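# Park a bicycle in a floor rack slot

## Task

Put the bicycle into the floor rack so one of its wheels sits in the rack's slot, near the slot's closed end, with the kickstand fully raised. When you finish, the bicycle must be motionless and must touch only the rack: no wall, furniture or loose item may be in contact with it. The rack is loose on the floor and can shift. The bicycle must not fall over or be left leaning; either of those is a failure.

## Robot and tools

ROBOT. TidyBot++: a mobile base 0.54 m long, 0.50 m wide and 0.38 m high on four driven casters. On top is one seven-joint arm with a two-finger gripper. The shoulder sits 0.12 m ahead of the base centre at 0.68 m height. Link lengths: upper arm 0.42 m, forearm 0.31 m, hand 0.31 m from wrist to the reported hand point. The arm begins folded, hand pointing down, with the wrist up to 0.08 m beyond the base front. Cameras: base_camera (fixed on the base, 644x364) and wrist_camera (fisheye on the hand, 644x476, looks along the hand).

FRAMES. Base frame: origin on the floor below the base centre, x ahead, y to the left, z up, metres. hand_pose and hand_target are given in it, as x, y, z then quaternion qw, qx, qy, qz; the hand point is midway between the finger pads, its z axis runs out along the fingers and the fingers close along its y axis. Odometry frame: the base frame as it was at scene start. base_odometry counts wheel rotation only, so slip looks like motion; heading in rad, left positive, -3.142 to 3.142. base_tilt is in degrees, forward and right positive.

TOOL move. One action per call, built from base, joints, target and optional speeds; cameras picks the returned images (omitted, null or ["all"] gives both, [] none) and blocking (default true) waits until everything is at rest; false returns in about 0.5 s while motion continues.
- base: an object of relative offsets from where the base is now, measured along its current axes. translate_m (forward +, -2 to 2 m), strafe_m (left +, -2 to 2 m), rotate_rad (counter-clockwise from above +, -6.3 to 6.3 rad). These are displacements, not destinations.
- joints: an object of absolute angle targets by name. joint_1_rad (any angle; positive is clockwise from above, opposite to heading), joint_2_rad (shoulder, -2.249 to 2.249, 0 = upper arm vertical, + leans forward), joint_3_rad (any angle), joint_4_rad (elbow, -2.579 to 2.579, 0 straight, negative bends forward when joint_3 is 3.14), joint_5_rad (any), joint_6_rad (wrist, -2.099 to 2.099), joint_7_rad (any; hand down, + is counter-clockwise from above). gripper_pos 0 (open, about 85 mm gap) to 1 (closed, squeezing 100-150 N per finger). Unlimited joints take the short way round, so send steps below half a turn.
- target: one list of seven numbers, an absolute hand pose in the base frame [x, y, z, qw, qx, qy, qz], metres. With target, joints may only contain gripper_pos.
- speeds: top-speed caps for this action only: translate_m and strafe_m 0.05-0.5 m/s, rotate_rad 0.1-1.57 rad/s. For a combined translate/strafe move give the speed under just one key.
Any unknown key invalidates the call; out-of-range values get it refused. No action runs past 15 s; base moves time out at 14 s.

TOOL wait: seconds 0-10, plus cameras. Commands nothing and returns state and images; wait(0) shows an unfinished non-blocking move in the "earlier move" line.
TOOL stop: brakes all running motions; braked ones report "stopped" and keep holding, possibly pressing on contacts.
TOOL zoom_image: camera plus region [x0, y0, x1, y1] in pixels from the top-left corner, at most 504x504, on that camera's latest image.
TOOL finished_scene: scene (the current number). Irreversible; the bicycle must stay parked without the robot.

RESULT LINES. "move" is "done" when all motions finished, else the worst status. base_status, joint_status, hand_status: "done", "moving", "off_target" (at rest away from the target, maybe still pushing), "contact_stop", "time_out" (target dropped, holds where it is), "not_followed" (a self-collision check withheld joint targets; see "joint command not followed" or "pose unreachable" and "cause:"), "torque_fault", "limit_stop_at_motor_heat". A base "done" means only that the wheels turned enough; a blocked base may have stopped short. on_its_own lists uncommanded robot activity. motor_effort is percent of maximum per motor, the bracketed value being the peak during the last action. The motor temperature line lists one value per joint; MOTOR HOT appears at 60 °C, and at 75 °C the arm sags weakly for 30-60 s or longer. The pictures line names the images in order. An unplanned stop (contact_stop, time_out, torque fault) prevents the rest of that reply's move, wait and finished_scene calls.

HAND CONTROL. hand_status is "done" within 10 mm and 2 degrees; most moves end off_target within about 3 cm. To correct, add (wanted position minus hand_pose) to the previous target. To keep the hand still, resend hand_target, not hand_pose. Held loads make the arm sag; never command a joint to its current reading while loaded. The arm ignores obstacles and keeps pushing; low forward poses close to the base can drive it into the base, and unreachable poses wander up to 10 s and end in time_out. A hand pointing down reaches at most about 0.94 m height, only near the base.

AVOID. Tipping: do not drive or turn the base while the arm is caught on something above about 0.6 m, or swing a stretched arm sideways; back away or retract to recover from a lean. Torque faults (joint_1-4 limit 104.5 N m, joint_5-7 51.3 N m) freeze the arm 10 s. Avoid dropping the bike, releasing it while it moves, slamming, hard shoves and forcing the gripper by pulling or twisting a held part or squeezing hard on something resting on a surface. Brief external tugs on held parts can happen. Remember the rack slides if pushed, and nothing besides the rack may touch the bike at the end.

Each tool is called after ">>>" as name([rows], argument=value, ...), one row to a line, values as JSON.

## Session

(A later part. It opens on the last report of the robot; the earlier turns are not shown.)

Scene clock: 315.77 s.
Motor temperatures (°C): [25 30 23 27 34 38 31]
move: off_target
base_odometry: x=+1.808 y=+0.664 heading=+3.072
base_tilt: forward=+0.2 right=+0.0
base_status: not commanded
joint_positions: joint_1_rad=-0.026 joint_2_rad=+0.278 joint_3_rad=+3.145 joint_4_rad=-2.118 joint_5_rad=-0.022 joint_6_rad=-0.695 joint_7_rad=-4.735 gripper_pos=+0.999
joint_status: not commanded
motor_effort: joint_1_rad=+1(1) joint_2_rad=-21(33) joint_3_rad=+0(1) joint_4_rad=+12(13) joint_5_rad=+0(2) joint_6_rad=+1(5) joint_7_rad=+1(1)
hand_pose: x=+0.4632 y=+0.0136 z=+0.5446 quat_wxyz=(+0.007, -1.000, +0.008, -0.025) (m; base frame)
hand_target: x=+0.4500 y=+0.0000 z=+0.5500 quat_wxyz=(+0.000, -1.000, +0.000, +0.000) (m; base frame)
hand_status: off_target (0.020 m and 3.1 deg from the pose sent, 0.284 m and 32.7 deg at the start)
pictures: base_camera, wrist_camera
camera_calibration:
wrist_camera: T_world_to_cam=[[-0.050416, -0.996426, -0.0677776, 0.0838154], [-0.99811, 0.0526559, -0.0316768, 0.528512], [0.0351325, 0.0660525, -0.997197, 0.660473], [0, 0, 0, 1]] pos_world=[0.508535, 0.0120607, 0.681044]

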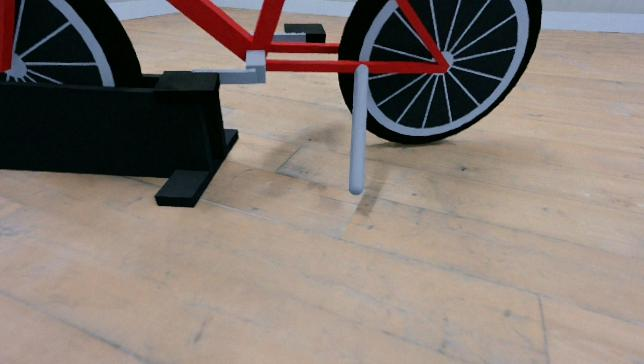

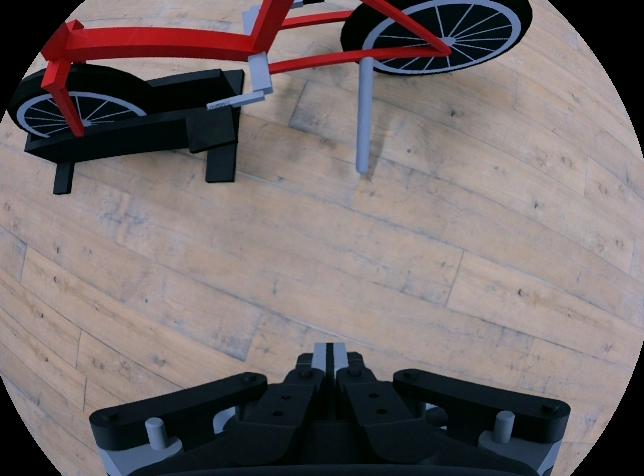

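>>> move(base={"strafe_m": -0.84}, target=[0.40, 0.0, 0.56, 0, 1, 0, 0], cameras=[])

>>> move(base={"translate_m": 0.883, "rotate_rad": 1.86})

Scene clock: 319.07 s.
Motor temperatures (°C): [25 30 23 27 34 38 31]
move: off_target
base_odometry: x=+1.866 y=+1.503 heading=+3.072
base_tilt: forward=+0.3 right=+0.0
base_status: done
joint_positions: joint_1_rad=-0.018 joint_2_rad=+0.158 joint_3_rad=+3.145 joint_4_rad=-2.216 joint_5_rad=-0.022 joint_6_rad=-0.702 joint_7_rad=-4.735 gripper_pos=+0.999
joint_status: not commanded
motor_effort: joint_1_rad=+1(3) joint_2_rad=-17(23) joint_3_rad=+0(1) joint_4_rad=+12(14) joint_5_rad=+1(2) joint_6_rad=+1(1) joint_7_rad=+1(1)
hand_pose: x=+0.4237 y=+0.0101 z=+0.5605 quat_wxyz=(+0.008, -0.999, +0.013, -0.033) (m; base frame)
hand_target: x=+0.4000 y=+0.0000 z=+0.5600 quat_wxyz=(+0.000, -1.000, +0.000, +0.000) (m; base frame)
hand_status: off_target (0.026 m and 4.1 deg from the pose sent, 0.066 m and 3.1 deg at the start)
pictures: none
No camera images: "cameras" was empty.

Scene clock: 322.60 s.
Motor temperatures (°C): [25 30 23 27 34 38 31]
move: done
base_odometry: x=+0.985 y=+1.564 heading=-1.350
base_tilt: forward=+0.3 right=+0.0
base_status: done
joint_positions: joint_1_rad=-0.013 joint_2_rad=+0.156 joint_3_rad=+3.145 joint_4_rad=-2.218 joint_5_rad=-0.022 joint_6_rad=-0.702 joint_7_rad=-4.735 gripper_pos=+0.999
joint_status: not commanded
motor_effort: joint_1_rad=+1(2) joint_2_rad=-17(19) joint_3_rad=+0(1) joint_4_rad=+13(14) joint_5_rad=+0(2) joint_6_rad=+0(1) joint_7_rad=+1(1)
hand_pose: x=+0.4232 y=+0.0085 z=+0.5607 quat_wxyz=(+0.008, -0.999, +0.015, -0.033) (m; base frame)
hand_target: x=+0.4000 y=+0.0000 z=+0.5600 quat_wxyz=(+0.000, -1.000, +0.000, +0.000) (m; base frame)
hand_status: not commanded
pictures: base_camera, wrist_camera
camera_calibration:
wrist_camera: T_world_to_cam=[[-0.0630628, -0.995592, -0.0694209, 0.0841503], [-0.99671, 0.0663773, -0.04652, 0.496969], [0.0509229, 0.0662588, -0.996502, 0.67118], [0, 0, 0, 1]] pos_world=[0.466462, 0.00632039, 0.697793]

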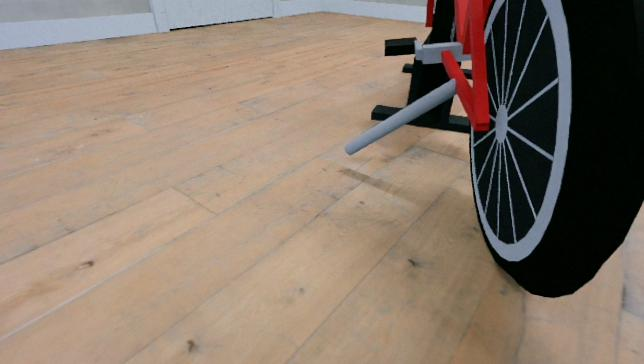

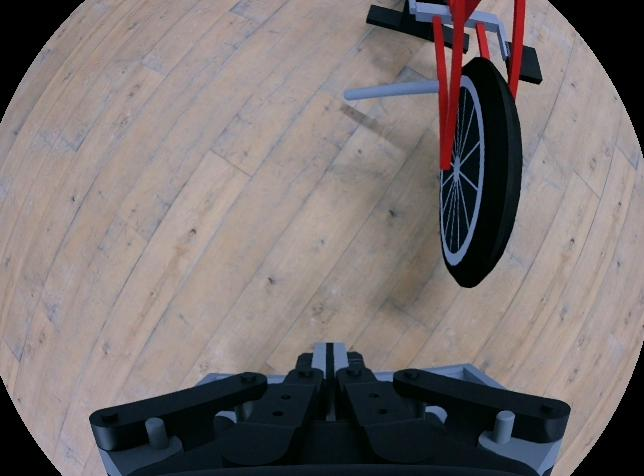

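>>> move(base={"translate_m": 0.17}, speeds={"translate_m": 0.2})

Scene clock: 325.00 s.
Motor temperatures (°C): [25 30 23 27 34 38 31]
move: done
base_odometry: x=+1.022 y=+1.398 heading=-1.350
base_tilt: forward=+0.2 right=+0.0
base_status: done
joint_positions: joint_1_rad=-0.013 joint_2_rad=+0.155 joint_3_rad=+3.145 joint_4_rad=-2.218 joint_5_rad=-0.022 joint_6_rad=-0.703 joint_7_rad=-4.735 gripper_pos=+0.999
joint_status: not commanded
motor_effort: joint_1_rad=+1(1) joint_2_rad=-17(19) joint_3_rad=+0(1) joint_4_rad=+13(14) joint_5_rad=+2(2) joint_6_rad=+1(1) joint_7_rad=+1(1)
hand_pose: x=+0.4227 y=+0.0085 z=+0.5609 quat_wxyz=(+0.008, -0.999, +0.015, -0.033) (m; base frame)
hand_target: x=+0.4000 y=+0.0000 z=+0.5600 quat_wxyz=(+0.000, -1.000, +0.000, +0.000) (m; base frame)
hand_status: not commanded
pictures: base_camera, wrist_camera
camera_calibration:
wrist_camera: T_world_to_cam=[[-0.0630582, -0.995592, -0.0694317, 0.0841413], [-0.996714, 0.0663676, -0.0464352, 0.49647], [0.0508385, 0.0662755, -0.996505, 0.671471], [0, 0, 0, 1]] pos_world=[0.466007, 0.00631881, 0.698021]

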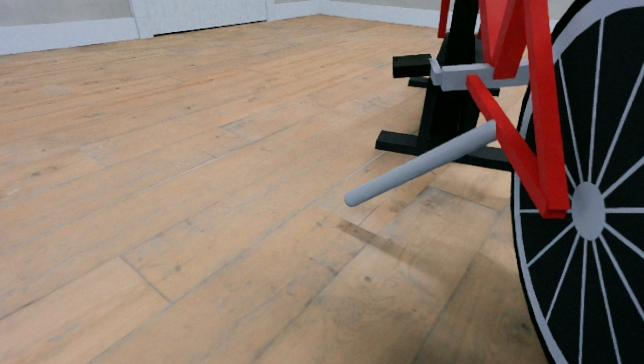

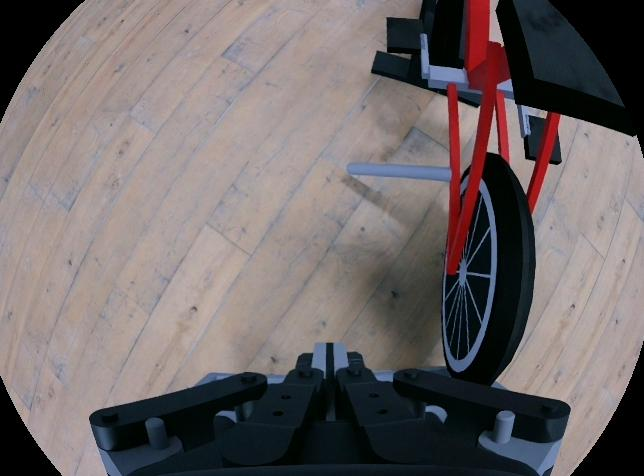

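>>> move(target=[0.66, 0.06, 0.40, 0.195, 0.981, 0, 0])

>>> move(target=[0.70, 0.0, 0.20, 0.383, 0.924, 0, 0])

Scene clock: 327.80 s.
Motor temperatures (°C): [25 30 23 27 34 38 31]
move: off_target
base_odometry: x=+1.022 y=+1.398 heading=-1.350
base_tilt: forward=+0.3 right=+0.0
base_status: not commanded
joint_positions: joint_1_rad=-0.438 joint_2_rad=+0.968 joint_3_rad=+3.361 joint_4_rad=-1.407 joint_5_rad=+0.160 joint_6_rad=-0.828 joint_7_rad=-5.110 gripper_pos=+0.999
joint_status: not commanded
motor_effort: joint_1_rad=+1(2) joint_2_rad=-42(43) joint_3_rad=+3(4) joint_4_rad=+12(14) joint_5_rad=+3(4) joint_6_rad=-1(1) joint_7_rad=+0(1)
hand_pose: x=+0.6712 y=+0.0870 z=+0.4005 quat_wxyz=(-0.148, -0.989, -0.011, -0.023) (m; base frame)
hand_target: x=+0.6599 y=+0.0600 z=+0.4000 quat_wxyz=(-0.195, -0.981, +0.000, +0.000) (m; base frame)
hand_status: off_target (0.029 m and 6.2 deg from the pose sent, 0.291 m and 23.7 deg at the start)
pictures: base_camera, wrist_camera
camera_calibration:
wrist_camera: T_world_to_cam=[[-0.0198191, -0.969864, 0.24284, 0.0105053], [-0.999303, 0.0115329, -0.0354966, 0.733574], [0.0316262, -0.243375, -0.969417, 0.522716], [0, 0, 0, 1]] pos_world=[0.716739, 0.128944, 0.530218]

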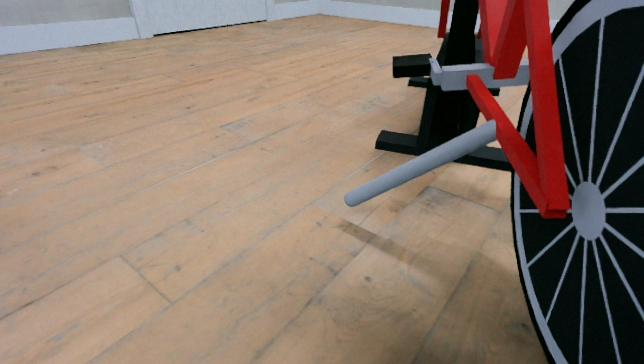

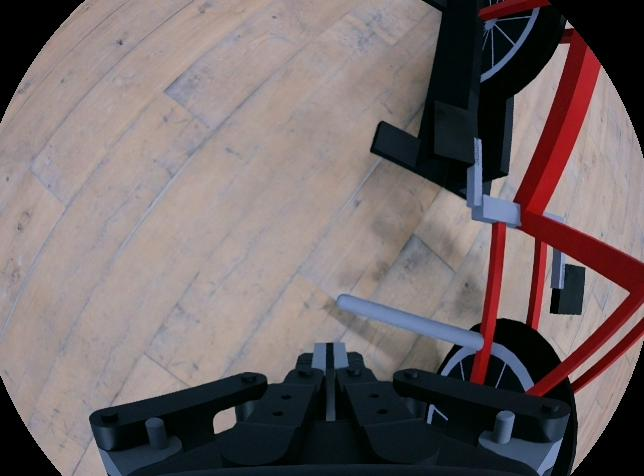

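Scene clock: 329.73 s.
Motor temperatures (°C): [25 30 23 27 34 38 31]
move: off_target
base_odometry: x=+1.022 y=+1.398 heading=-1.350
base_tilt: forward=+0.3 right=+0.0
base_status: not commanded
joint_positions: joint_1_rad=-0.495 joint_2_rad=+1.613 joint_3_rad=+3.524 joint_4_rad=-0.856 joint_5_rad=+0.265 joint_6_rad=-0.992 joint_7_rad=-5.337 gripper_pos=+0.999
joint_status: not commanded
motor_effort: joint_1_rad=+1(1) joint_2_rad=-46(50) joint_3_rad=+7(7) joint_4_rad=+9(13) joint_5_rad=+5(6) joint_6_rad=-3(4) joint_7_rad=+1(1)
hand_pose: x=+0.7076 y=+0.0210 z=+0.1872 quat_wxyz=(-0.331, -0.944, -0.004, -0.005) (m; base frame)
hand_target: x=+0.7000 y=+0.0000 z=+0.2000 quat_wxyz=(-0.383, -0.924, +0.000, +0.000) (m; base frame)
hand_status: off_target (0.026 m and 6.5 deg from the pose sent, 0.220 m and 28.1 deg at the start)
pictures: base_camera, wrist_camera
camera_calibration:
wrist_camera: T_world_to_cam=[[-0.0323101, -0.811863, 0.582954, -0.0591977], [-0.999472, 0.0282163, -0.0160997, 0.75935], [-0.00337804, -0.583166, -0.812346, 0.301268], [0, 0, 0, 1]] pos_world=[0.758054, 0.106203, 0.291469]

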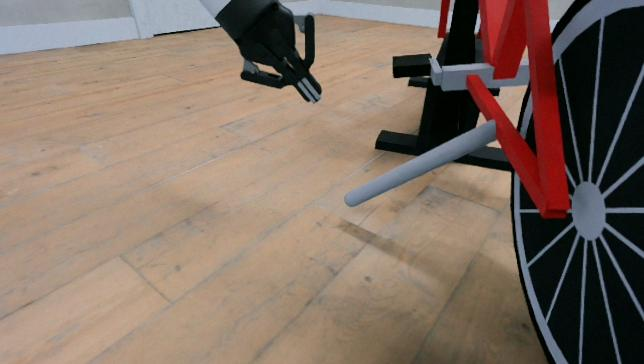

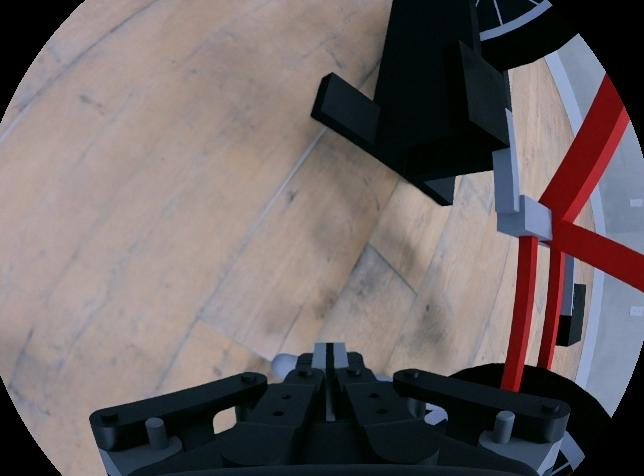

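>>> move(target=[0.695, -0.11, 0.105, 0.383, 0.924, 0, 0])

Scene clock: 331.30 s.
Motor temperatures (°C): [25 30 23 27 34 38 31]
move: off_target
base_odometry: x=+1.022 y=+1.398 heading=-1.350
base_tilt: forward=+0.3 right=+0.0
base_status: not commanded
joint_positions: joint_1_rad=-0.352 joint_2_rad=+1.818 joint_3_rad=+3.588 joint_4_rad=-0.762 joint_5_rad=+0.275 joint_6_rad=-0.962 joint_7_rad=-5.338 gripper_pos=+0.999
joint_status: not commanded
motor_effort: joint_1_rad=+1(4) joint_2_rad=-44(49) joint_3_rad=+7(8) joint_4_rad=+6(9) joint_5_rad=+4(6) joint_6_rad=-4(5) joint_7_rad=+1(1)
hand_pose: x=+0.6686 y=-0.1031 z=+0.1038 quat_wxyz=(-0.373, -0.927, +0.019, +0.038) (m; base frame)
hand_target: x=+0.6950 y=-0.1100 z=+0.1050 quat_wxyz=(-0.383, -0.924, +0.000, +0.000) (m; base frame)
hand_status: off_target (0.027 m and 5.0 deg from the pose sent, 0.155 m and 6.5 deg at the start)
pictures: base_camera, wrist_camera
camera_calibration:
wrist_camera: T_world_to_cam=[[-0.0488963, -0.752717, 0.656526, -0.103037], [-0.993802, 0.102362, 0.0433441, 0.720207], [-0.0998292, -0.650338, -0.753057, 0.212441], [0, 0, 0, 1]] pos_world=[0.731913, -0.0131209, 0.19641]

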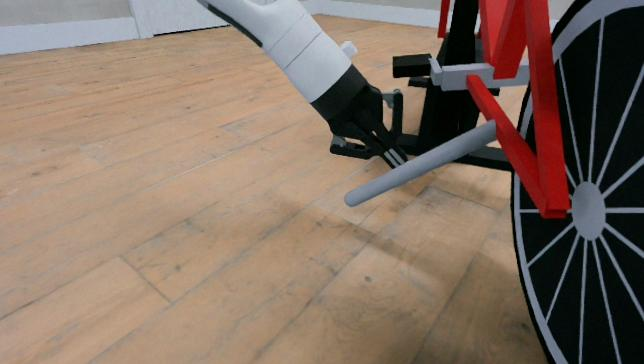

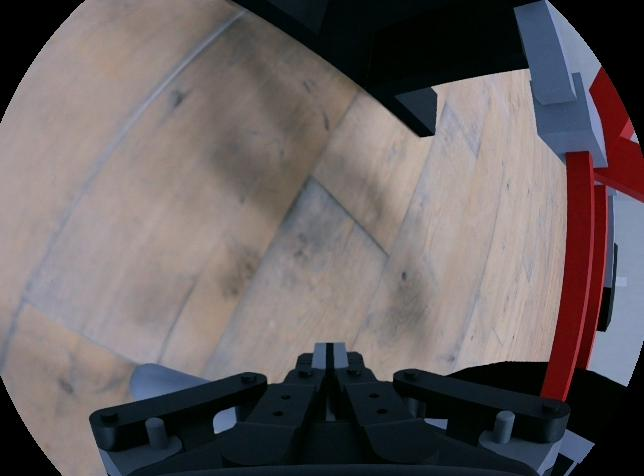

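>>> move(target=[0.62, -0.11, 0.10, 0.383, 0.924, 0, 0])

>>> move(target=[0.56, -0.11, 0.105, 0.383, 0.924, 0, 0])

Scene clock: 332.90 s.
Motor temperatures (°C): [25 30 23 27 34 38 31]
move: off_target
base_odometry: x=+1.022 y=+1.398 heading=-1.350
base_tilt: forward=+0.3 right=-0.1
base_status: not commanded
joint_positions: joint_1_rad=-0.485 joint_2_rad=+1.757 joint_3_rad=+3.678 joint_4_rad=-1.069 joint_5_rad=+0.275 joint_6_rad=-0.680 joint_7_rad=-5.398 gripper_pos=+0.999
joint_status: not commanded
motor_effort: joint_1_rad=+1(1) joint_2_rad=-35(44) joint_3_rad=+5(8) joint_4_rad=-3(7) joint_5_rad=+1(5) joint_6_rad=-9(10) joint_7_rad=+1(1)
hand_pose: x=+0.6550 y=-0.1039 z=+0.1164 quat_wxyz=(-0.383, -0.923, -0.025, -0.012) (m; base frame)
hand_target: x=+0.6200 y=-0.1100 z=+0.1000 quat_wxyz=(-0.383, -0.924, +0.000, +0.000) (m; base frame)
hand_status: off_target (0.039 m and 3.2 deg from the pose sent, 0.049 m and 5.0 deg at the start)
pictures: base_camera, wrist_camera
camera_calibration:
wrist_camera: T_world_to_cam=[[0.00205085, -0.742378, 0.669978, -0.14647], [-0.999716, -0.0174165, -0.0162383, 0.704594], [0.0237236, -0.669755, -0.742203, 0.135815], [0, 0, 0, 1]] pos_world=[0.701473, -0.00550169, 0.210376]

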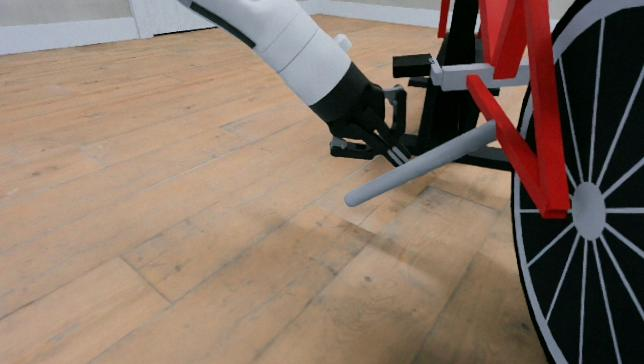

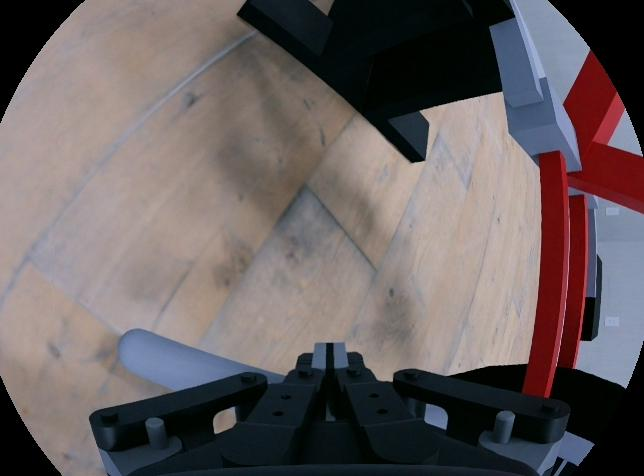

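Scene clock: 334.47 s.
Motor temperatures (°C): [25 30 23 27 34 38 31]
move: off_target
base_odometry: x=+1.022 y=+1.398 heading=-1.350
base_tilt: forward=+0.3 right=+0.0
base_status: not commanded
joint_positions: joint_1_rad=-0.619 joint_2_rad=+1.772 joint_3_rad=+3.715 joint_4_rad=-1.365 joint_5_rad=+0.149 joint_6_rad=-0.544 joint_7_rad=-5.398 gripper_pos=+0.999
joint_status: not commanded
motor_effort: joint_1_rad=+1(4) joint_2_rad=-34(39) joint_3_rad=+11(13) joint_4_rad=-2(6) joint_5_rad=+4(5) joint_6_rad=-5(11) joint_7_rad=+1(1)
hand_pose: x=+0.5455 y=-0.1224 z=+0.1164 quat_wxyz=(-0.405, -0.913, -0.019, +0.035) (m; base frame)
hand_target: x=+0.5600 y=-0.1100 z=+0.1050 quat_wxyz=(-0.383, -0.924, +0.000, +0.000) (m; base frame)
hand_status: off_target (0.022 m and 5.3 deg from the pose sent, 0.096 m and 3.2 deg at the start)
pictures: base_camera, wrist_camera
camera_calibration:
wrist_camera: T_world_to_cam=[[0.0228744, -0.707704, 0.706138, -0.171247], [-0.997496, 0.0311285, 0.0635101, 0.59018], [-0.0669274, -0.705823, -0.70522, 0.166802], [0, 0, 0, 1]] pos_world=[0.603783, -0.0218309, 0.201074]

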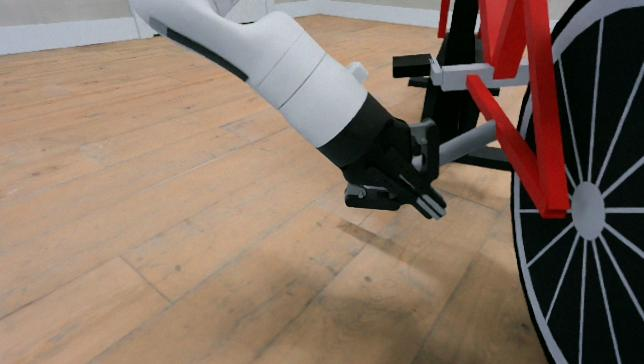

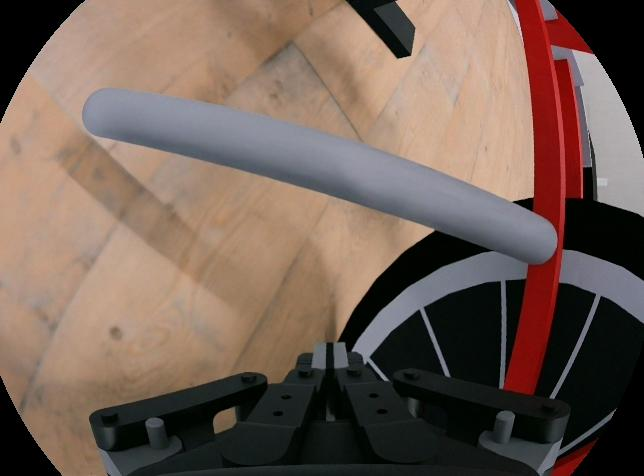

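>>> move(target=[0.56, 0.0, 0.22, 0.383, 0.924, 0, 0], cameras=[])

>>> move(target=[0.71, -0.01, 0.20, 0.383, 0.924, 0, 0], cameras=[])

>>> move(target=[0.715, -0.135, 0.08, 0.383, 0.924, 0, 0])

Scene clock: 336.30 s.
Motor temperatures (°C): [25 30 23 27 34 38 31]
move: off_target
base_odometry: x=+1.022 y=+1.398 heading=-1.350
base_tilt: forward=+0.2 right=+0.0
base_status: not commanded
joint_positions: joint_1_rad=-0.764 joint_2_rad=+1.474 joint_3_rad=+3.659 joint_4_rad=-1.474 joint_5_rad=+0.168 joint_6_rad=-0.613 joint_7_rad=-5.464 gripper_pos=+0.999
joint_status: not commanded
motor_effort: joint_1_rad=+1(3) joint_2_rad=-38(39) joint_3_rad=+10(11) joint_4_rad=+2(3) joint_5_rad=+3(4) joint_6_rad=-5(5) joint_7_rad=+1(1)
hand_pose: x=+0.5874 y=+0.0125 z=+0.2144 quat_wxyz=(-0.352, -0.936, -0.004, -0.029) (m; base frame)
hand_target: x=+0.5600 y=+0.0000 z=+0.2200 quat_wxyz=(-0.383, -0.924, +0.000, +0.000) (m; base frame)
hand_status: off_target (0.031 m and 5.1 deg from the pose sent, 0.161 m and 5.3 deg at the start)
pictures: none
No camera images: "cameras" was empty.

Scene clock: 338.23 s.
Motor temperatures (°C): [25 30 23 27 34 38 31]
move: off_target
base_odometry: x=+1.022 y=+1.398 heading=-1.350
base_tilt: forward=+0.3 right=+0.0
base_status: not commanded
joint_positions: joint_1_rad=-0.501 joint_2_rad=+1.614 joint_3_rad=+3.582 joint_4_rad=-0.817 joint_5_rad=+0.270 joint_6_rad=-1.004 joint_7_rad=-5.410 gripper_pos=+0.999
joint_status: not commanded
motor_effort: joint_1_rad=+1(2) joint_2_rad=-47(47) joint_3_rad=+8(10) joint_4_rad=+9(10) joint_5_rad=+4(6) joint_6_rad=-3(4) joint_7_rad=+0(1)
hand_pose: x=+0.7352 y=+0.0105 z=+0.2076 quat_wxyz=(-0.350, -0.935, +0.029, -0.045) (m; base frame)
hand_target: x=+0.7100 y=-0.0100 z=+0.2000 quat_wxyz=(-0.383, -0.924, +0.000, +0.000) (m; base frame)
hand_status: off_target (0.033 m and 7.4 deg from the pose sent, 0.125 m and 5.1 deg at the start)
pictures: none
No camera images: "cameras" was empty.

Scene clock: 339.93 s.
Motor temperatures (°C): [25 30 23 27 34 38 31]
move: off_target
base_odometry: x=+1.022 y=+1.398 heading=-1.350
base_tilt: forward=+0.2 right=+0.0
base_status: not commanded
joint_positions: joint_1_rad=-0.256 joint_2_rad=+1.925 joint_3_rad=+3.588 joint_4_rad=-0.523 joint_5_rad=+0.291 joint_6_rad=-1.005 joint_7_rad=-5.361 gripper_pos=+0.999
joint_status: not commanded
motor_effort: joint_1_rad=+1(4) joint_2_rad=-45(50) joint_3_rad=+6(8) joint_4_rad=+8(11) joint_5_rad=+5(6) joint_6_rad=-3(4) joint_7_rad=+0(1)
hand_pose: x=+0.7027 y=-0.1220 z=+0.0723 quat_wxyz=(-0.359, -0.932, +0.046, +0.005) (m; base frame)
hand_target: x=+0.7150 y=-0.1350 z=+0.0800 quat_wxyz=(-0.383, -0.924, +0.000, +0.000) (m; base frame)
hand_status: off_target (0.019 m and 6.0 deg from the pose sent, 0.195 m and 7.4 deg at the start)
pictures: base_camera, wrist_camera
camera_calibration:
wrist_camera: T_world_to_cam=[[-0.121068, -0.767403, 0.629631, -0.0440471], [-0.991218, 0.127457, -0.0352496, 0.764325], [-0.0532002, -0.628369, -0.776094, 0.151415], [0, 0, 0, 1]] pos_world=[0.760335, -0.0360758, 0.172188]

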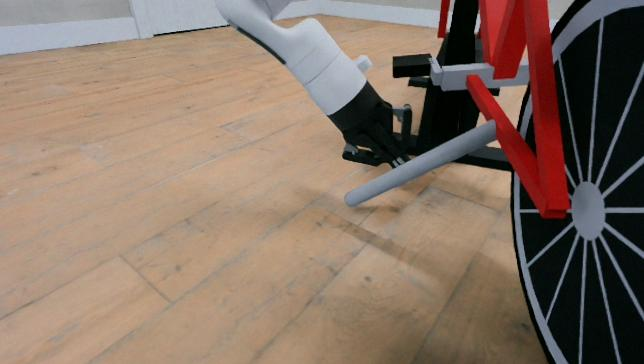

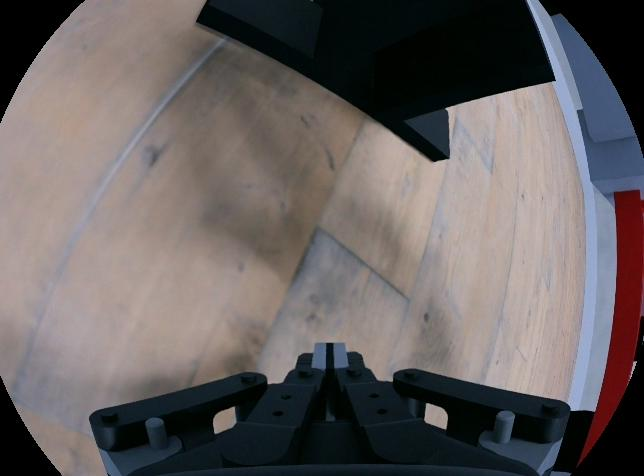

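>>> move(target=[0.64, -0.14, 0.065, 0.383, 0.924, 0, 0])

>>> move(target=[0.59, -0.14, 0.065, 0.383, 0.924, 0, 0])

Scene clock: 342.63 s.
Motor temperatures (°C): [25 30 23 27 34 38 31]
move: off_target
base_odometry: x=+1.022 y=+1.398 heading=-1.350
base_tilt: forward=+0.3 right=+0.0
base_status: not commanded
joint_positions: joint_1_rad=-0.383 joint_2_rad=+1.850 joint_3_rad=+3.664 joint_4_rad=-0.892 joint_5_rad=+0.291 joint_6_rad=-0.742 joint_7_rad=-5.391 gripper_pos=+0.999
joint_status: not commanded
motor_effort: joint_1_rad=+1(2) joint_2_rad=-36(45) joint_3_rad=+5(7) joint_4_rad=-1(9) joint_5_rad=+2(5) joint_6_rad=-8(9) joint_7_rad=+1(2)
hand_pose: x=+0.6650 y=-0.1325 z=+0.0794 quat_wxyz=(-0.379, -0.925, -0.009, -0.005) (m; base frame)
hand_target: x=+0.6400 y=-0.1400 z=+0.0650 quat_wxyz=(-0.383, -0.924, +0.000, +0.000) (m; base frame)
hand_status: off_target (0.030 m and 1.3 deg from the pose sent, 0.066 m and 6.0 deg at the start)
pictures: base_camera, wrist_camera
camera_calibration:
wrist_camera: T_world_to_cam=[[-0.0229864, -0.747191, 0.664212, -0.126419], [-0.999736, 0.0171826, -0.0152687, 0.718037], [-0.0000042877, -0.664387, -0.747389, 0.105819], [0, 0, 0, 1]] pos_world=[0.714941, -0.0364917, 0.174021]

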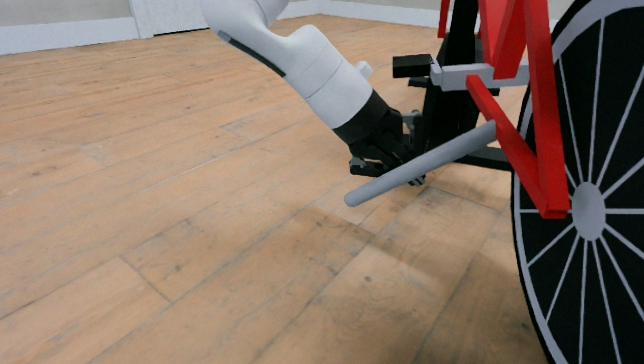

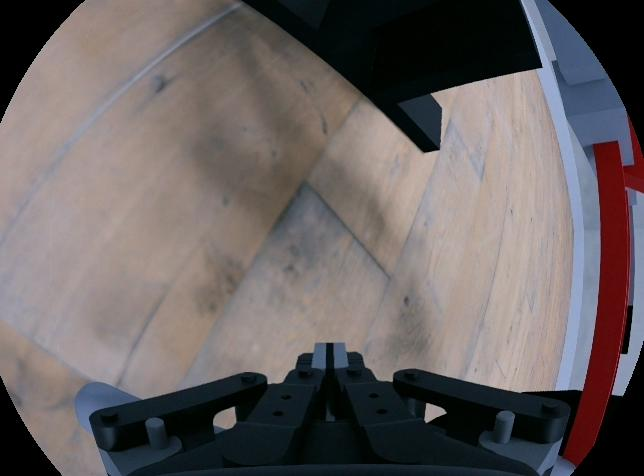

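Scene clock: 343.87 s.
Motor temperatures (°C): [25 30 23 27 34 38 31]
move: off_target
base_odometry: x=+1.022 y=+1.398 heading=-1.350
base_tilt: forward=+0.2 right=+0.0
base_status: not commanded
joint_positions: joint_1_rad=-0.502 joint_2_rad=+1.812 joint_3_rad=+3.734 joint_4_rad=-1.096 joint_5_rad=+0.254 joint_6_rad=-0.572 joint_7_rad=-5.400 gripper_pos=+0.999
joint_status: not commanded
motor_effort: joint_1_rad=+3(4) joint_2_rad=-28(35) joint_3_rad=+4(6) joint_4_rad=-6(7) joint_5_rad=+0(2) joint_6_rad=-9(11) joint_7_rad=+1(2)
hand_pose: x=+0.6543 y=-0.1215 z=+0.0961 quat_wxyz=(-0.385, -0.921, -0.047, -0.032) (m; base frame)
hand_target: x=+0.5900 y=-0.1400 z=+0.0650 quat_wxyz=(-0.383, -0.924, +0.000, +0.000) (m; base frame)
hand_status: off_target (0.074 m and 6.5 deg from the pose sent, 0.077 m and 1.3 deg at the start)
pictures: base_camera, wrist_camera
camera_calibration:
wrist_camera: T_world_to_cam=[[0.0298517, -0.738164, 0.673961, -0.163956], [-0.996718, -0.0727377, -0.0355192, 0.696417], [0.0752414, -0.670689, -0.737913, 0.07478], [0, 0, 0, 1]] pos_world=[0.6934, -0.0202163, 0.190417]

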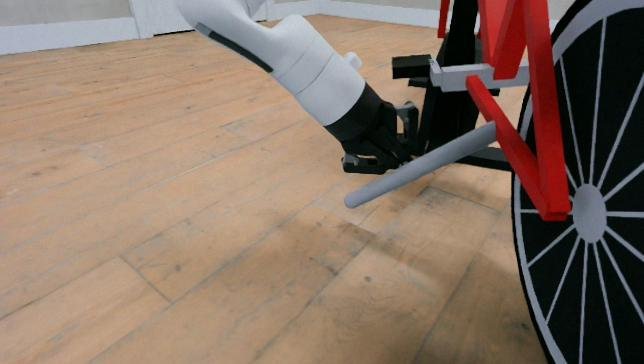

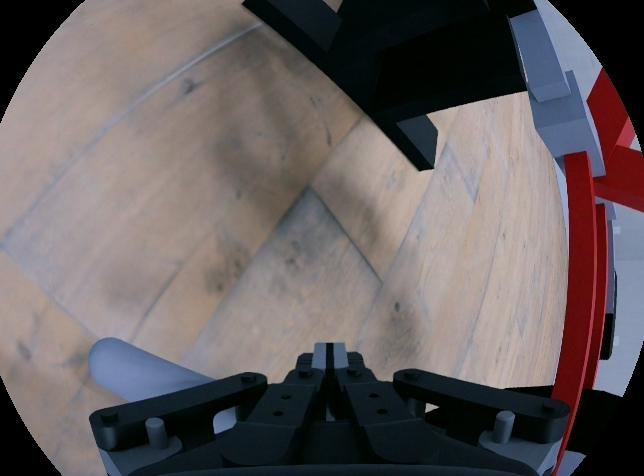

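>>> move(target=[0.71, -0.10, 0.06, 0.383, 0.924, 0, 0], cameras=[])

>>> move(target=[0.65, -0.10, 0.035, 0.383, 0.924, 0, 0])

Scene clock: 347.13 s.
Motor temperatures (°C): [25 30 23 27 34 38 31]
move: off_target
base_odometry: x=+1.022 y=+1.398 heading=-1.350
base_tilt: forward=+0.2 right=+0.0
base_status: not commanded
joint_positions: joint_1_rad=-0.298 joint_2_rad=+1.984 joint_3_rad=+3.626 joint_4_rad=-0.369 joint_5_rad=+0.281 joint_6_rad=-1.030 joint_7_rad=-5.379 gripper_pos=+0.999
joint_status: not commanded
motor_effort: joint_1_rad=+1(3) joint_2_rad=-46(47) joint_3_rad=+5(10) joint_4_rad=+10(10) joint_5_rad=+5(6) joint_6_rad=-3(9) joint_7_rad=+0(1)
hand_pose: x=+0.7407 y=-0.0774 z=+0.0656 quat_wxyz=(-0.354, -0.934, +0.020, -0.045) (m; base frame)
hand_target: x=+0.7100 y=-0.1000 z=+0.0600 quat_wxyz=(-0.383, -0.924, +0.000, +0.000) (m; base frame)
hand_status: off_target (0.039 m and 6.7 deg from the pose sent, 0.070 m and 6.5 deg at the start)
pictures: none
No camera images: "cameras" was empty.

Scene clock: 348.60 s.
Motor temperatures (°C): [25 30 23 27 34 38 31]
move: off_target
base_odometry: x=+1.022 y=+1.398 heading=-1.350
base_tilt: forward=+0.3 right=+0.0
base_status: not commanded
joint_positions: joint_1_rad=-0.383 joint_2_rad=+1.943 joint_3_rad=+3.626 joint_4_rad=-0.677 joint_5_rad=+0.287 joint_6_rad=-0.916 joint_7_rad=-5.417 gripper_pos=+0.999
joint_status: not commanded
motor_effort: joint_1_rad=+1(2) joint_2_rad=-37(46) joint_3_rad=+5(6) joint_4_rad=+3(10) joint_5_rad=+3(6) joint_6_rad=-6(10) joint_7_rad=+1(1)
hand_pose: x=+0.6638 y=-0.0984 z=+0.0521 quat_wxyz=(-0.384, -0.923, +0.002, +0.006) (m; base frame)
hand_target: x=+0.6500 y=-0.1000 z=+0.0350 quat_wxyz=(-0.383, -0.924, +0.000, +0.000) (m; base frame)
hand_status: off_target (0.022 m and 0.7 deg from the pose sent, 0.098 m and 6.7 deg at the start)
pictures: base_camera, wrist_camera
camera_calibration:
wrist_camera: T_world_to_cam=[[-0.0369034, -0.739724, 0.671897, -0.0733028], [-0.998904, 0.0466825, -0.00346895, 0.717497], [-0.0287998, -0.671289, -0.740636, 0.126204], [0, 0, 0, 1]] pos_world=[0.71764, -0.00299922, 0.145212]

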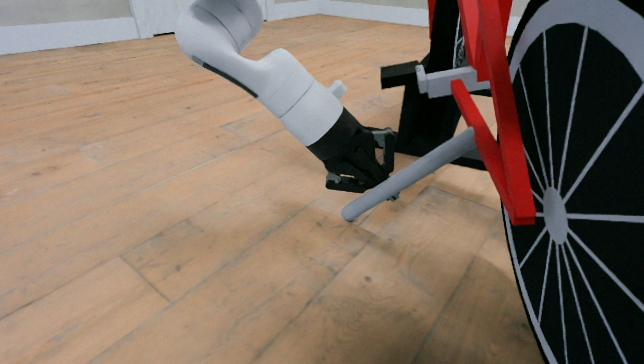

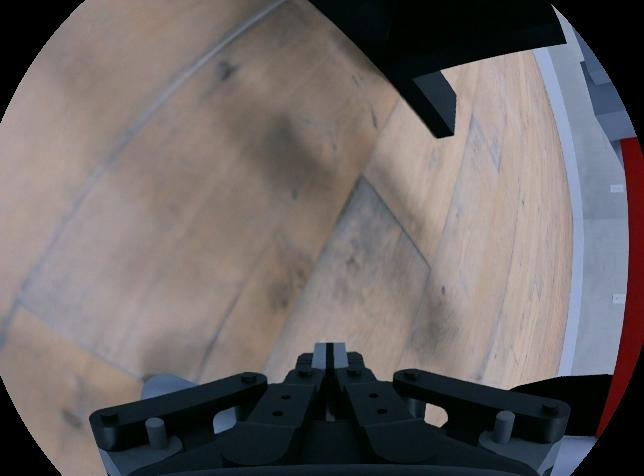

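>>> move(target=[0.58, -0.105, 0.02, 0.383, 0.924, 0, 0])

Scene clock: 350.20 s.
Motor temperatures (°C): [25 30 23 27 34 38 31]
move: off_target
base_odometry: x=+1.022 y=+1.398 heading=-1.350
base_tilt: forward=+0.2 right=-0.1
base_status: not commanded
joint_positions: joint_1_rad=-0.507 joint_2_rad=+1.904 joint_3_rad=+3.709 joint_4_rad=-0.931 joint_5_rad=+0.286 joint_6_rad=-0.651 joint_7_rad=-5.486 gripper_pos=+0.999
joint_status: not commanded
motor_effort: joint_1_rad=-1(1) joint_2_rad=-27(37) joint_3_rad=-1(5) joint_4_rad=-7(7) joint_5_rad=-3(4) joint_6_rad=-11(13) joint_7_rad=+1(1)
hand_pose: x=+0.6630 y=-0.0936 z=+0.0567 quat_wxyz=(-0.384, -0.921, -0.044, -0.048) (m; base frame)
hand_target: x=+0.5800 y=-0.1050 z=+0.0200 quat_wxyz=(-0.383, -0.924, +0.000, +0.000) (m; base frame)
hand_status: off_target (0.091 m and 7.5 deg from the pose sent, 0.090 m and 0.7 deg at the start)
pictures: base_camera, wrist_camera
camera_calibration:
wrist_camera: T_world_to_cam=[[0.0142, -0.740372, 0.672047, -0.106822], [-0.994395, -0.0808808, -0.0680927, 0.705259], [0.10477, -0.667313, -0.737371, 0.0444295], [0, 0, 0, 1]] pos_world=[0.698169, 0.00760199, 0.152574]

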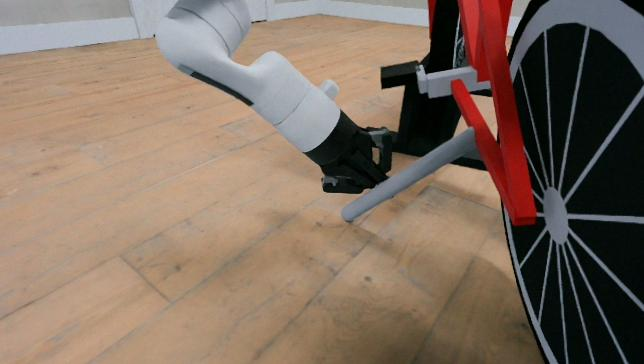

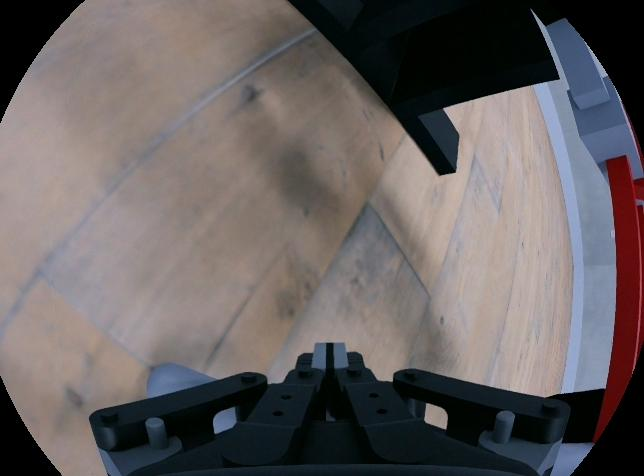

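>>> move(target=[0.52, -0.11, 0.0, 0.383, 0.924, 0, 0])

>>> zoom_image(camera="base_camera", region=[280, 60, 644, 364])

Scene clock: 351.50 s.
Motor temperatures (°C): [25 30 23 27 34 38 31]
move: off_target
base_odometry: x=+1.022 y=+1.398 heading=-1.350
base_tilt: forward=+0.2 right=+0.0
base_status: not commanded
joint_positions: joint_1_rad=-0.639 joint_2_rad=+1.916 joint_3_rad=+3.757 joint_4_rad=-1.096 joint_5_rad=+0.161 joint_6_rad=-0.530 joint_7_rad=-5.495 gripper_pos=+0.999
joint_status: not commanded
motor_effort: joint_1_rad=+1(2) joint_2_rad=-23(27) joint_3_rad=-1(4) joint_4_rad=-8(9) joint_5_rad=-3(4) joint_6_rad=-9(12) joint_7_rad=+1(1)
hand_pose: x=+0.6207 y=-0.0784 z=+0.0497 quat_wxyz=(-0.381, -0.922, -0.050, -0.053) (m; base frame)
hand_target: x=+0.5200 y=-0.1100 z=+0.0000 quat_wxyz=(-0.383, -0.924, +0.000, +0.000) (m; base frame)
hand_status: off_target (0.117 m and 8.4 deg from the pose sent, 0.155 m and 7.5 deg at the start)
pictures: base_camera, wrist_camera
camera_calibration:
wrist_camera: T_world_to_cam=[[0.0226996, -0.743222, 0.66866, -0.0955784], [-0.992736, -0.0957994, -0.0727808, 0.661982], [0.11815, -0.66215, -0.739998, 0.0460396], [0, 0, 0, 1]] pos_world=[0.653904, 0.0228666, 0.146158]

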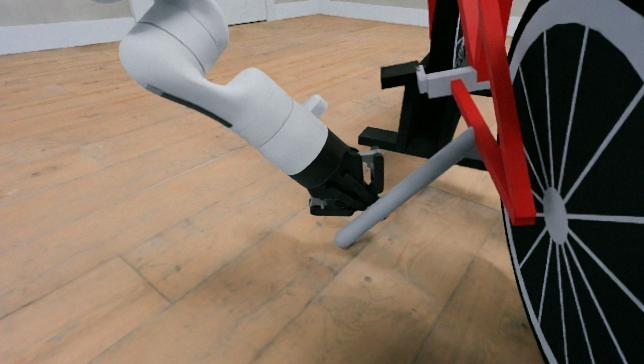

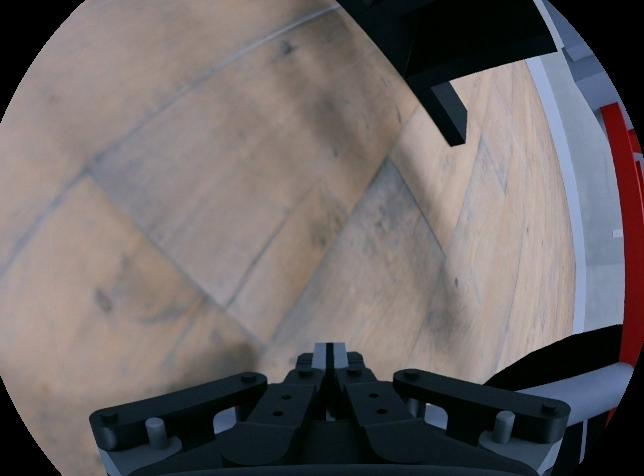

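Scaled by 1.385.

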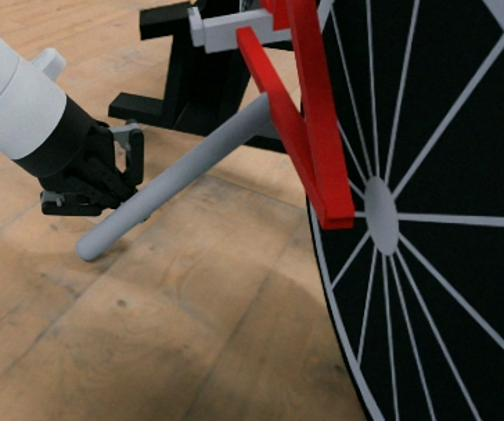

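>>> move(target=[0.47, -0.115, 0.02, 0.383, 0.924, 0, 0])

>>> zoom_image(camera="base_camera", region=[280, 60, 644, 364])

Scene clock: 399.87 s.
Motor temperatures (°C): [25 29 23 27 34 38 31]
move: off_target
base_odometry: x=+1.022 y=+1.398 heading=-1.350
base_tilt: forward=+0.2 right=+0.0
base_status: not commanded
joint_positions: joint_1_rad=-0.797 joint_2_rad=+1.915 joint_3_rad=+3.762 joint_4_rad=-1.330 joint_5_rad=-0.027 joint_6_rad=-0.394 joint_7_rad=-5.492 gripper_pos=+0.999
joint_status: not commanded
motor_effort: joint_1_rad=+8(9) joint_2_rad=-15(22) joint_3_rad=+3(5) joint_4_rad=-10(12) joint_5_rad=+0(4) joint_6_rad=-6(11) joint_7_rad=+0(0)
hand_pose: x=+0.5475 y=-0.0690 z=+0.0520 quat_wxyz=(-0.377, -0.925, -0.024, -0.051) (m; base frame)
hand_target: x=+0.4700 y=-0.1150 z=+0.0200 quat_wxyz=(-0.383, -0.924, +0.000, +0.000) (m; base frame)
hand_status: off_target (0.096 m and 6.5 deg from the pose sent, 0.158 m and 8.4 deg at the start)
pictures: base_camera, wrist_camera
camera_calibration:
wrist_camera: T_world_to_cam=[[-0.0243967, -0.751969, 0.658747, -0.0627124], [-0.99501, -0.0455035, -0.088793, 0.595961], [0.0967449, -0.657627, -0.747106, 0.0750383], [0, 0, 0, 1]] pos_world=[0.584198, 0.0293078, 0.15029]

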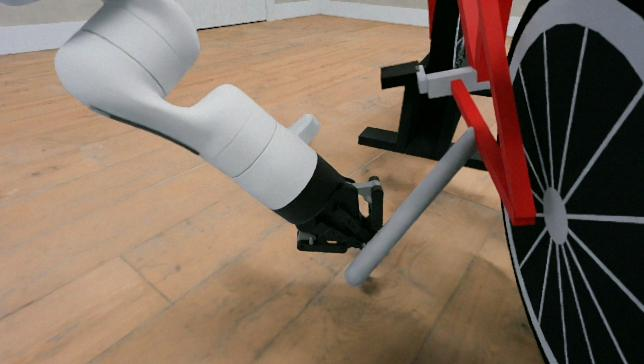

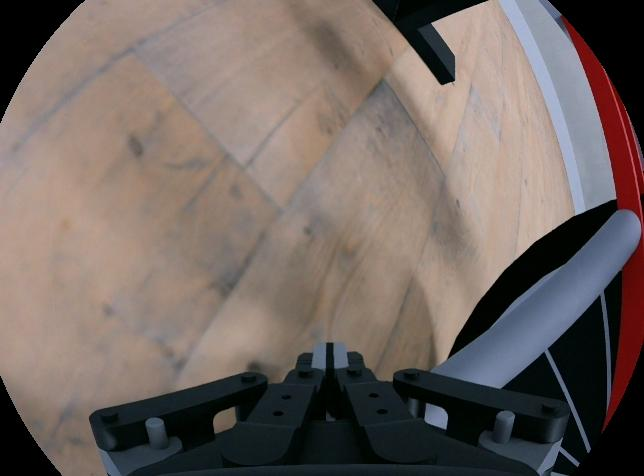

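Scaled by 1.385.

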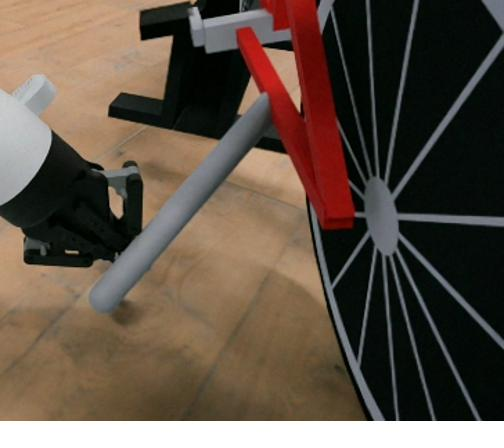

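>>> move(target=[0.44, -0.14, 0.085, 0.383, 0.924, 0, 0])

>>> zoom_image(camera="base_camera", region=[280, 60, 644, 364])

Scene clock: 401.70 s.
Motor temperatures (°C): [25 29 23 27 34 38 31]
move: off_target
base_odometry: x=+1.022 y=+1.398 heading=-1.350
base_tilt: forward=+0.2 right=+0.0
base_status: not commanded
joint_positions: joint_1_rad=-0.801 joint_2_rad=+1.881 joint_3_rad=+3.738 joint_4_rad=-1.653 joint_5_rad=-0.215 joint_6_rad=-0.213 joint_7_rad=-5.297 gripper_pos=+0.999
joint_status: not commanded
motor_effort: joint_1_rad=+3(11) joint_2_rad=-24(29) joint_3_rad=+11(14) joint_4_rad=-10(14) joint_5_rad=+2(3) joint_6_rad=-5(8) joint_7_rad=+1(1)
hand_pose: x=+0.4500 y=-0.1365 z=+0.0923 quat_wxyz=(-0.393, -0.919, +0.001, +0.002) (m; base frame)
hand_target: x=+0.4400 y=-0.1400 z=+0.0850 quat_wxyz=(-0.383, -0.924, +0.000, +0.000) (m; base frame)
hand_status: off_target (0.013 m and 1.3 deg from the pose sent, 0.133 m and 6.5 deg at the start)
pictures: base_camera, wrist_camera
camera_calibration:
wrist_camera: T_world_to_cam=[[-0.037243, -0.726142, 0.686535, -0.135687], [-0.999105, 0.0408426, -0.0110004, 0.505816], [-0.020052, -0.686331, -0.727013, 0.117049], [0, 0, 0, 1]] pos_world=[0.502657, -0.0388525, 0.183814]

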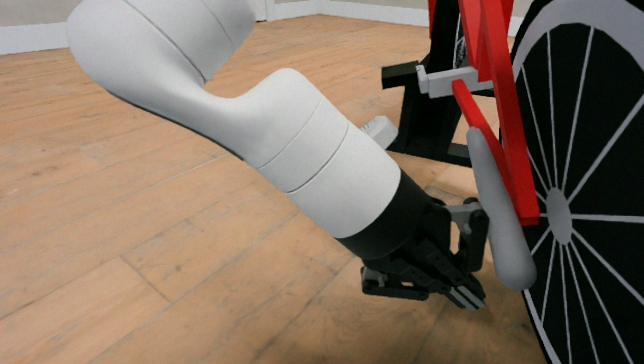

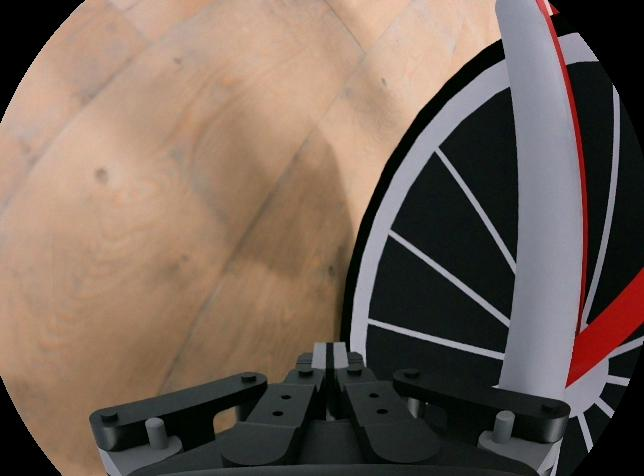

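Scaled by 1.385.

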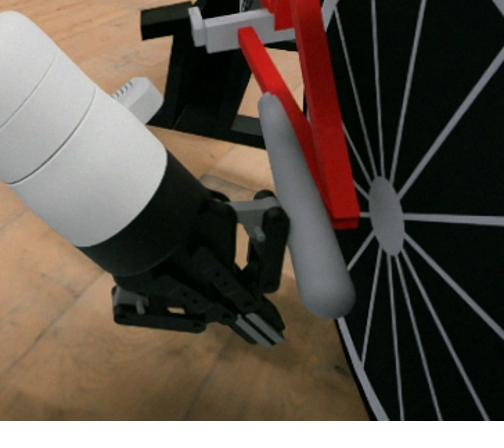

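>>> move(target=[0.45, 0.05, 0.20, 0.30, 0.954, 0, 0])

>>> zoom_image(camera="base_camera", region=[280, 0, 644, 364])

Scene clock: 403.53 s.
Motor temperatures (°C): [25 29 23 27 34 38 31]
move: off_target
base_odometry: x=+1.022 y=+1.398 heading=-1.350
base_tilt: forward=+0.2 right=+0.0
base_status: not commanded
joint_positions: joint_1_rad=-0.937 joint_2_rad=+1.433 joint_3_rad=+3.633 joint_4_rad=-1.811 joint_5_rad=-0.152 joint_6_rad=-0.292 joint_7_rad=-5.335 gripper_pos=+0.999
joint_status: not commanded
motor_effort: joint_1_rad=+1(3) joint_2_rad=-33(34) joint_3_rad=+9(12) joint_4_rad=-2(10) joint_5_rad=+2(3) joint_6_rad=-3(5) joint_7_rad=+1(1)
hand_pose: x=+0.4809 y=+0.0550 z=+0.1940 quat_wxyz=(-0.278, -0.960, +0.003, -0.035) (m; base frame)
hand_target: x=+0.4500 y=+0.0500 z=+0.2000 quat_wxyz=(-0.300, -0.954, +0.000, +0.000) (m; base frame)
hand_status: off_target (0.032 m and 4.8 deg from the pose sent, 0.215 m and 11.4 deg at the start)
pictures: base_camera, wrist_camera
camera_calibration:
wrist_camera: T_world_to_cam=[[-0.0584078, -0.871205, 0.487432, -0.00855149], [-0.997024, 0.0262999, -0.0724644, 0.541712], [0.050312, -0.490214, -0.870149, 0.306132], [0, 0, 0, 1]] pos_world=[0.524198, 0.128373, 0.309804]

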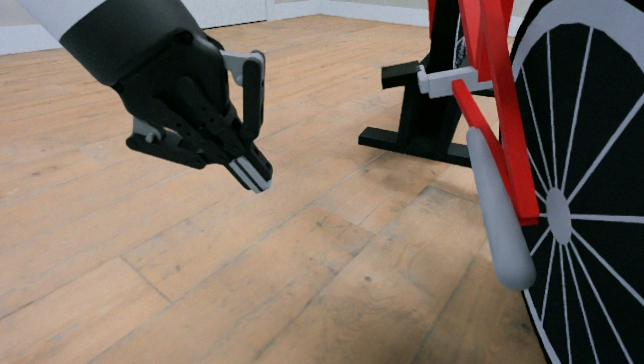

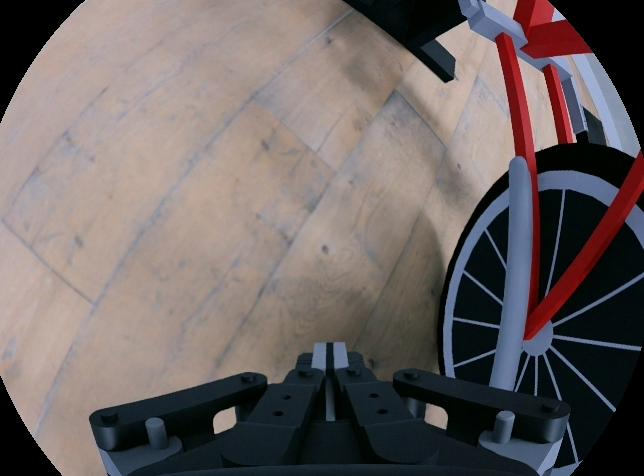

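Scaled by 1.385.

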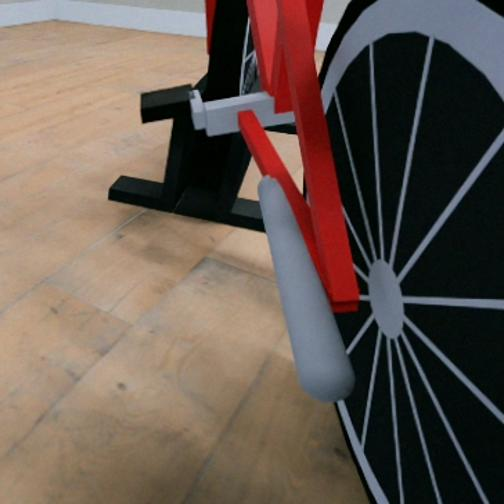

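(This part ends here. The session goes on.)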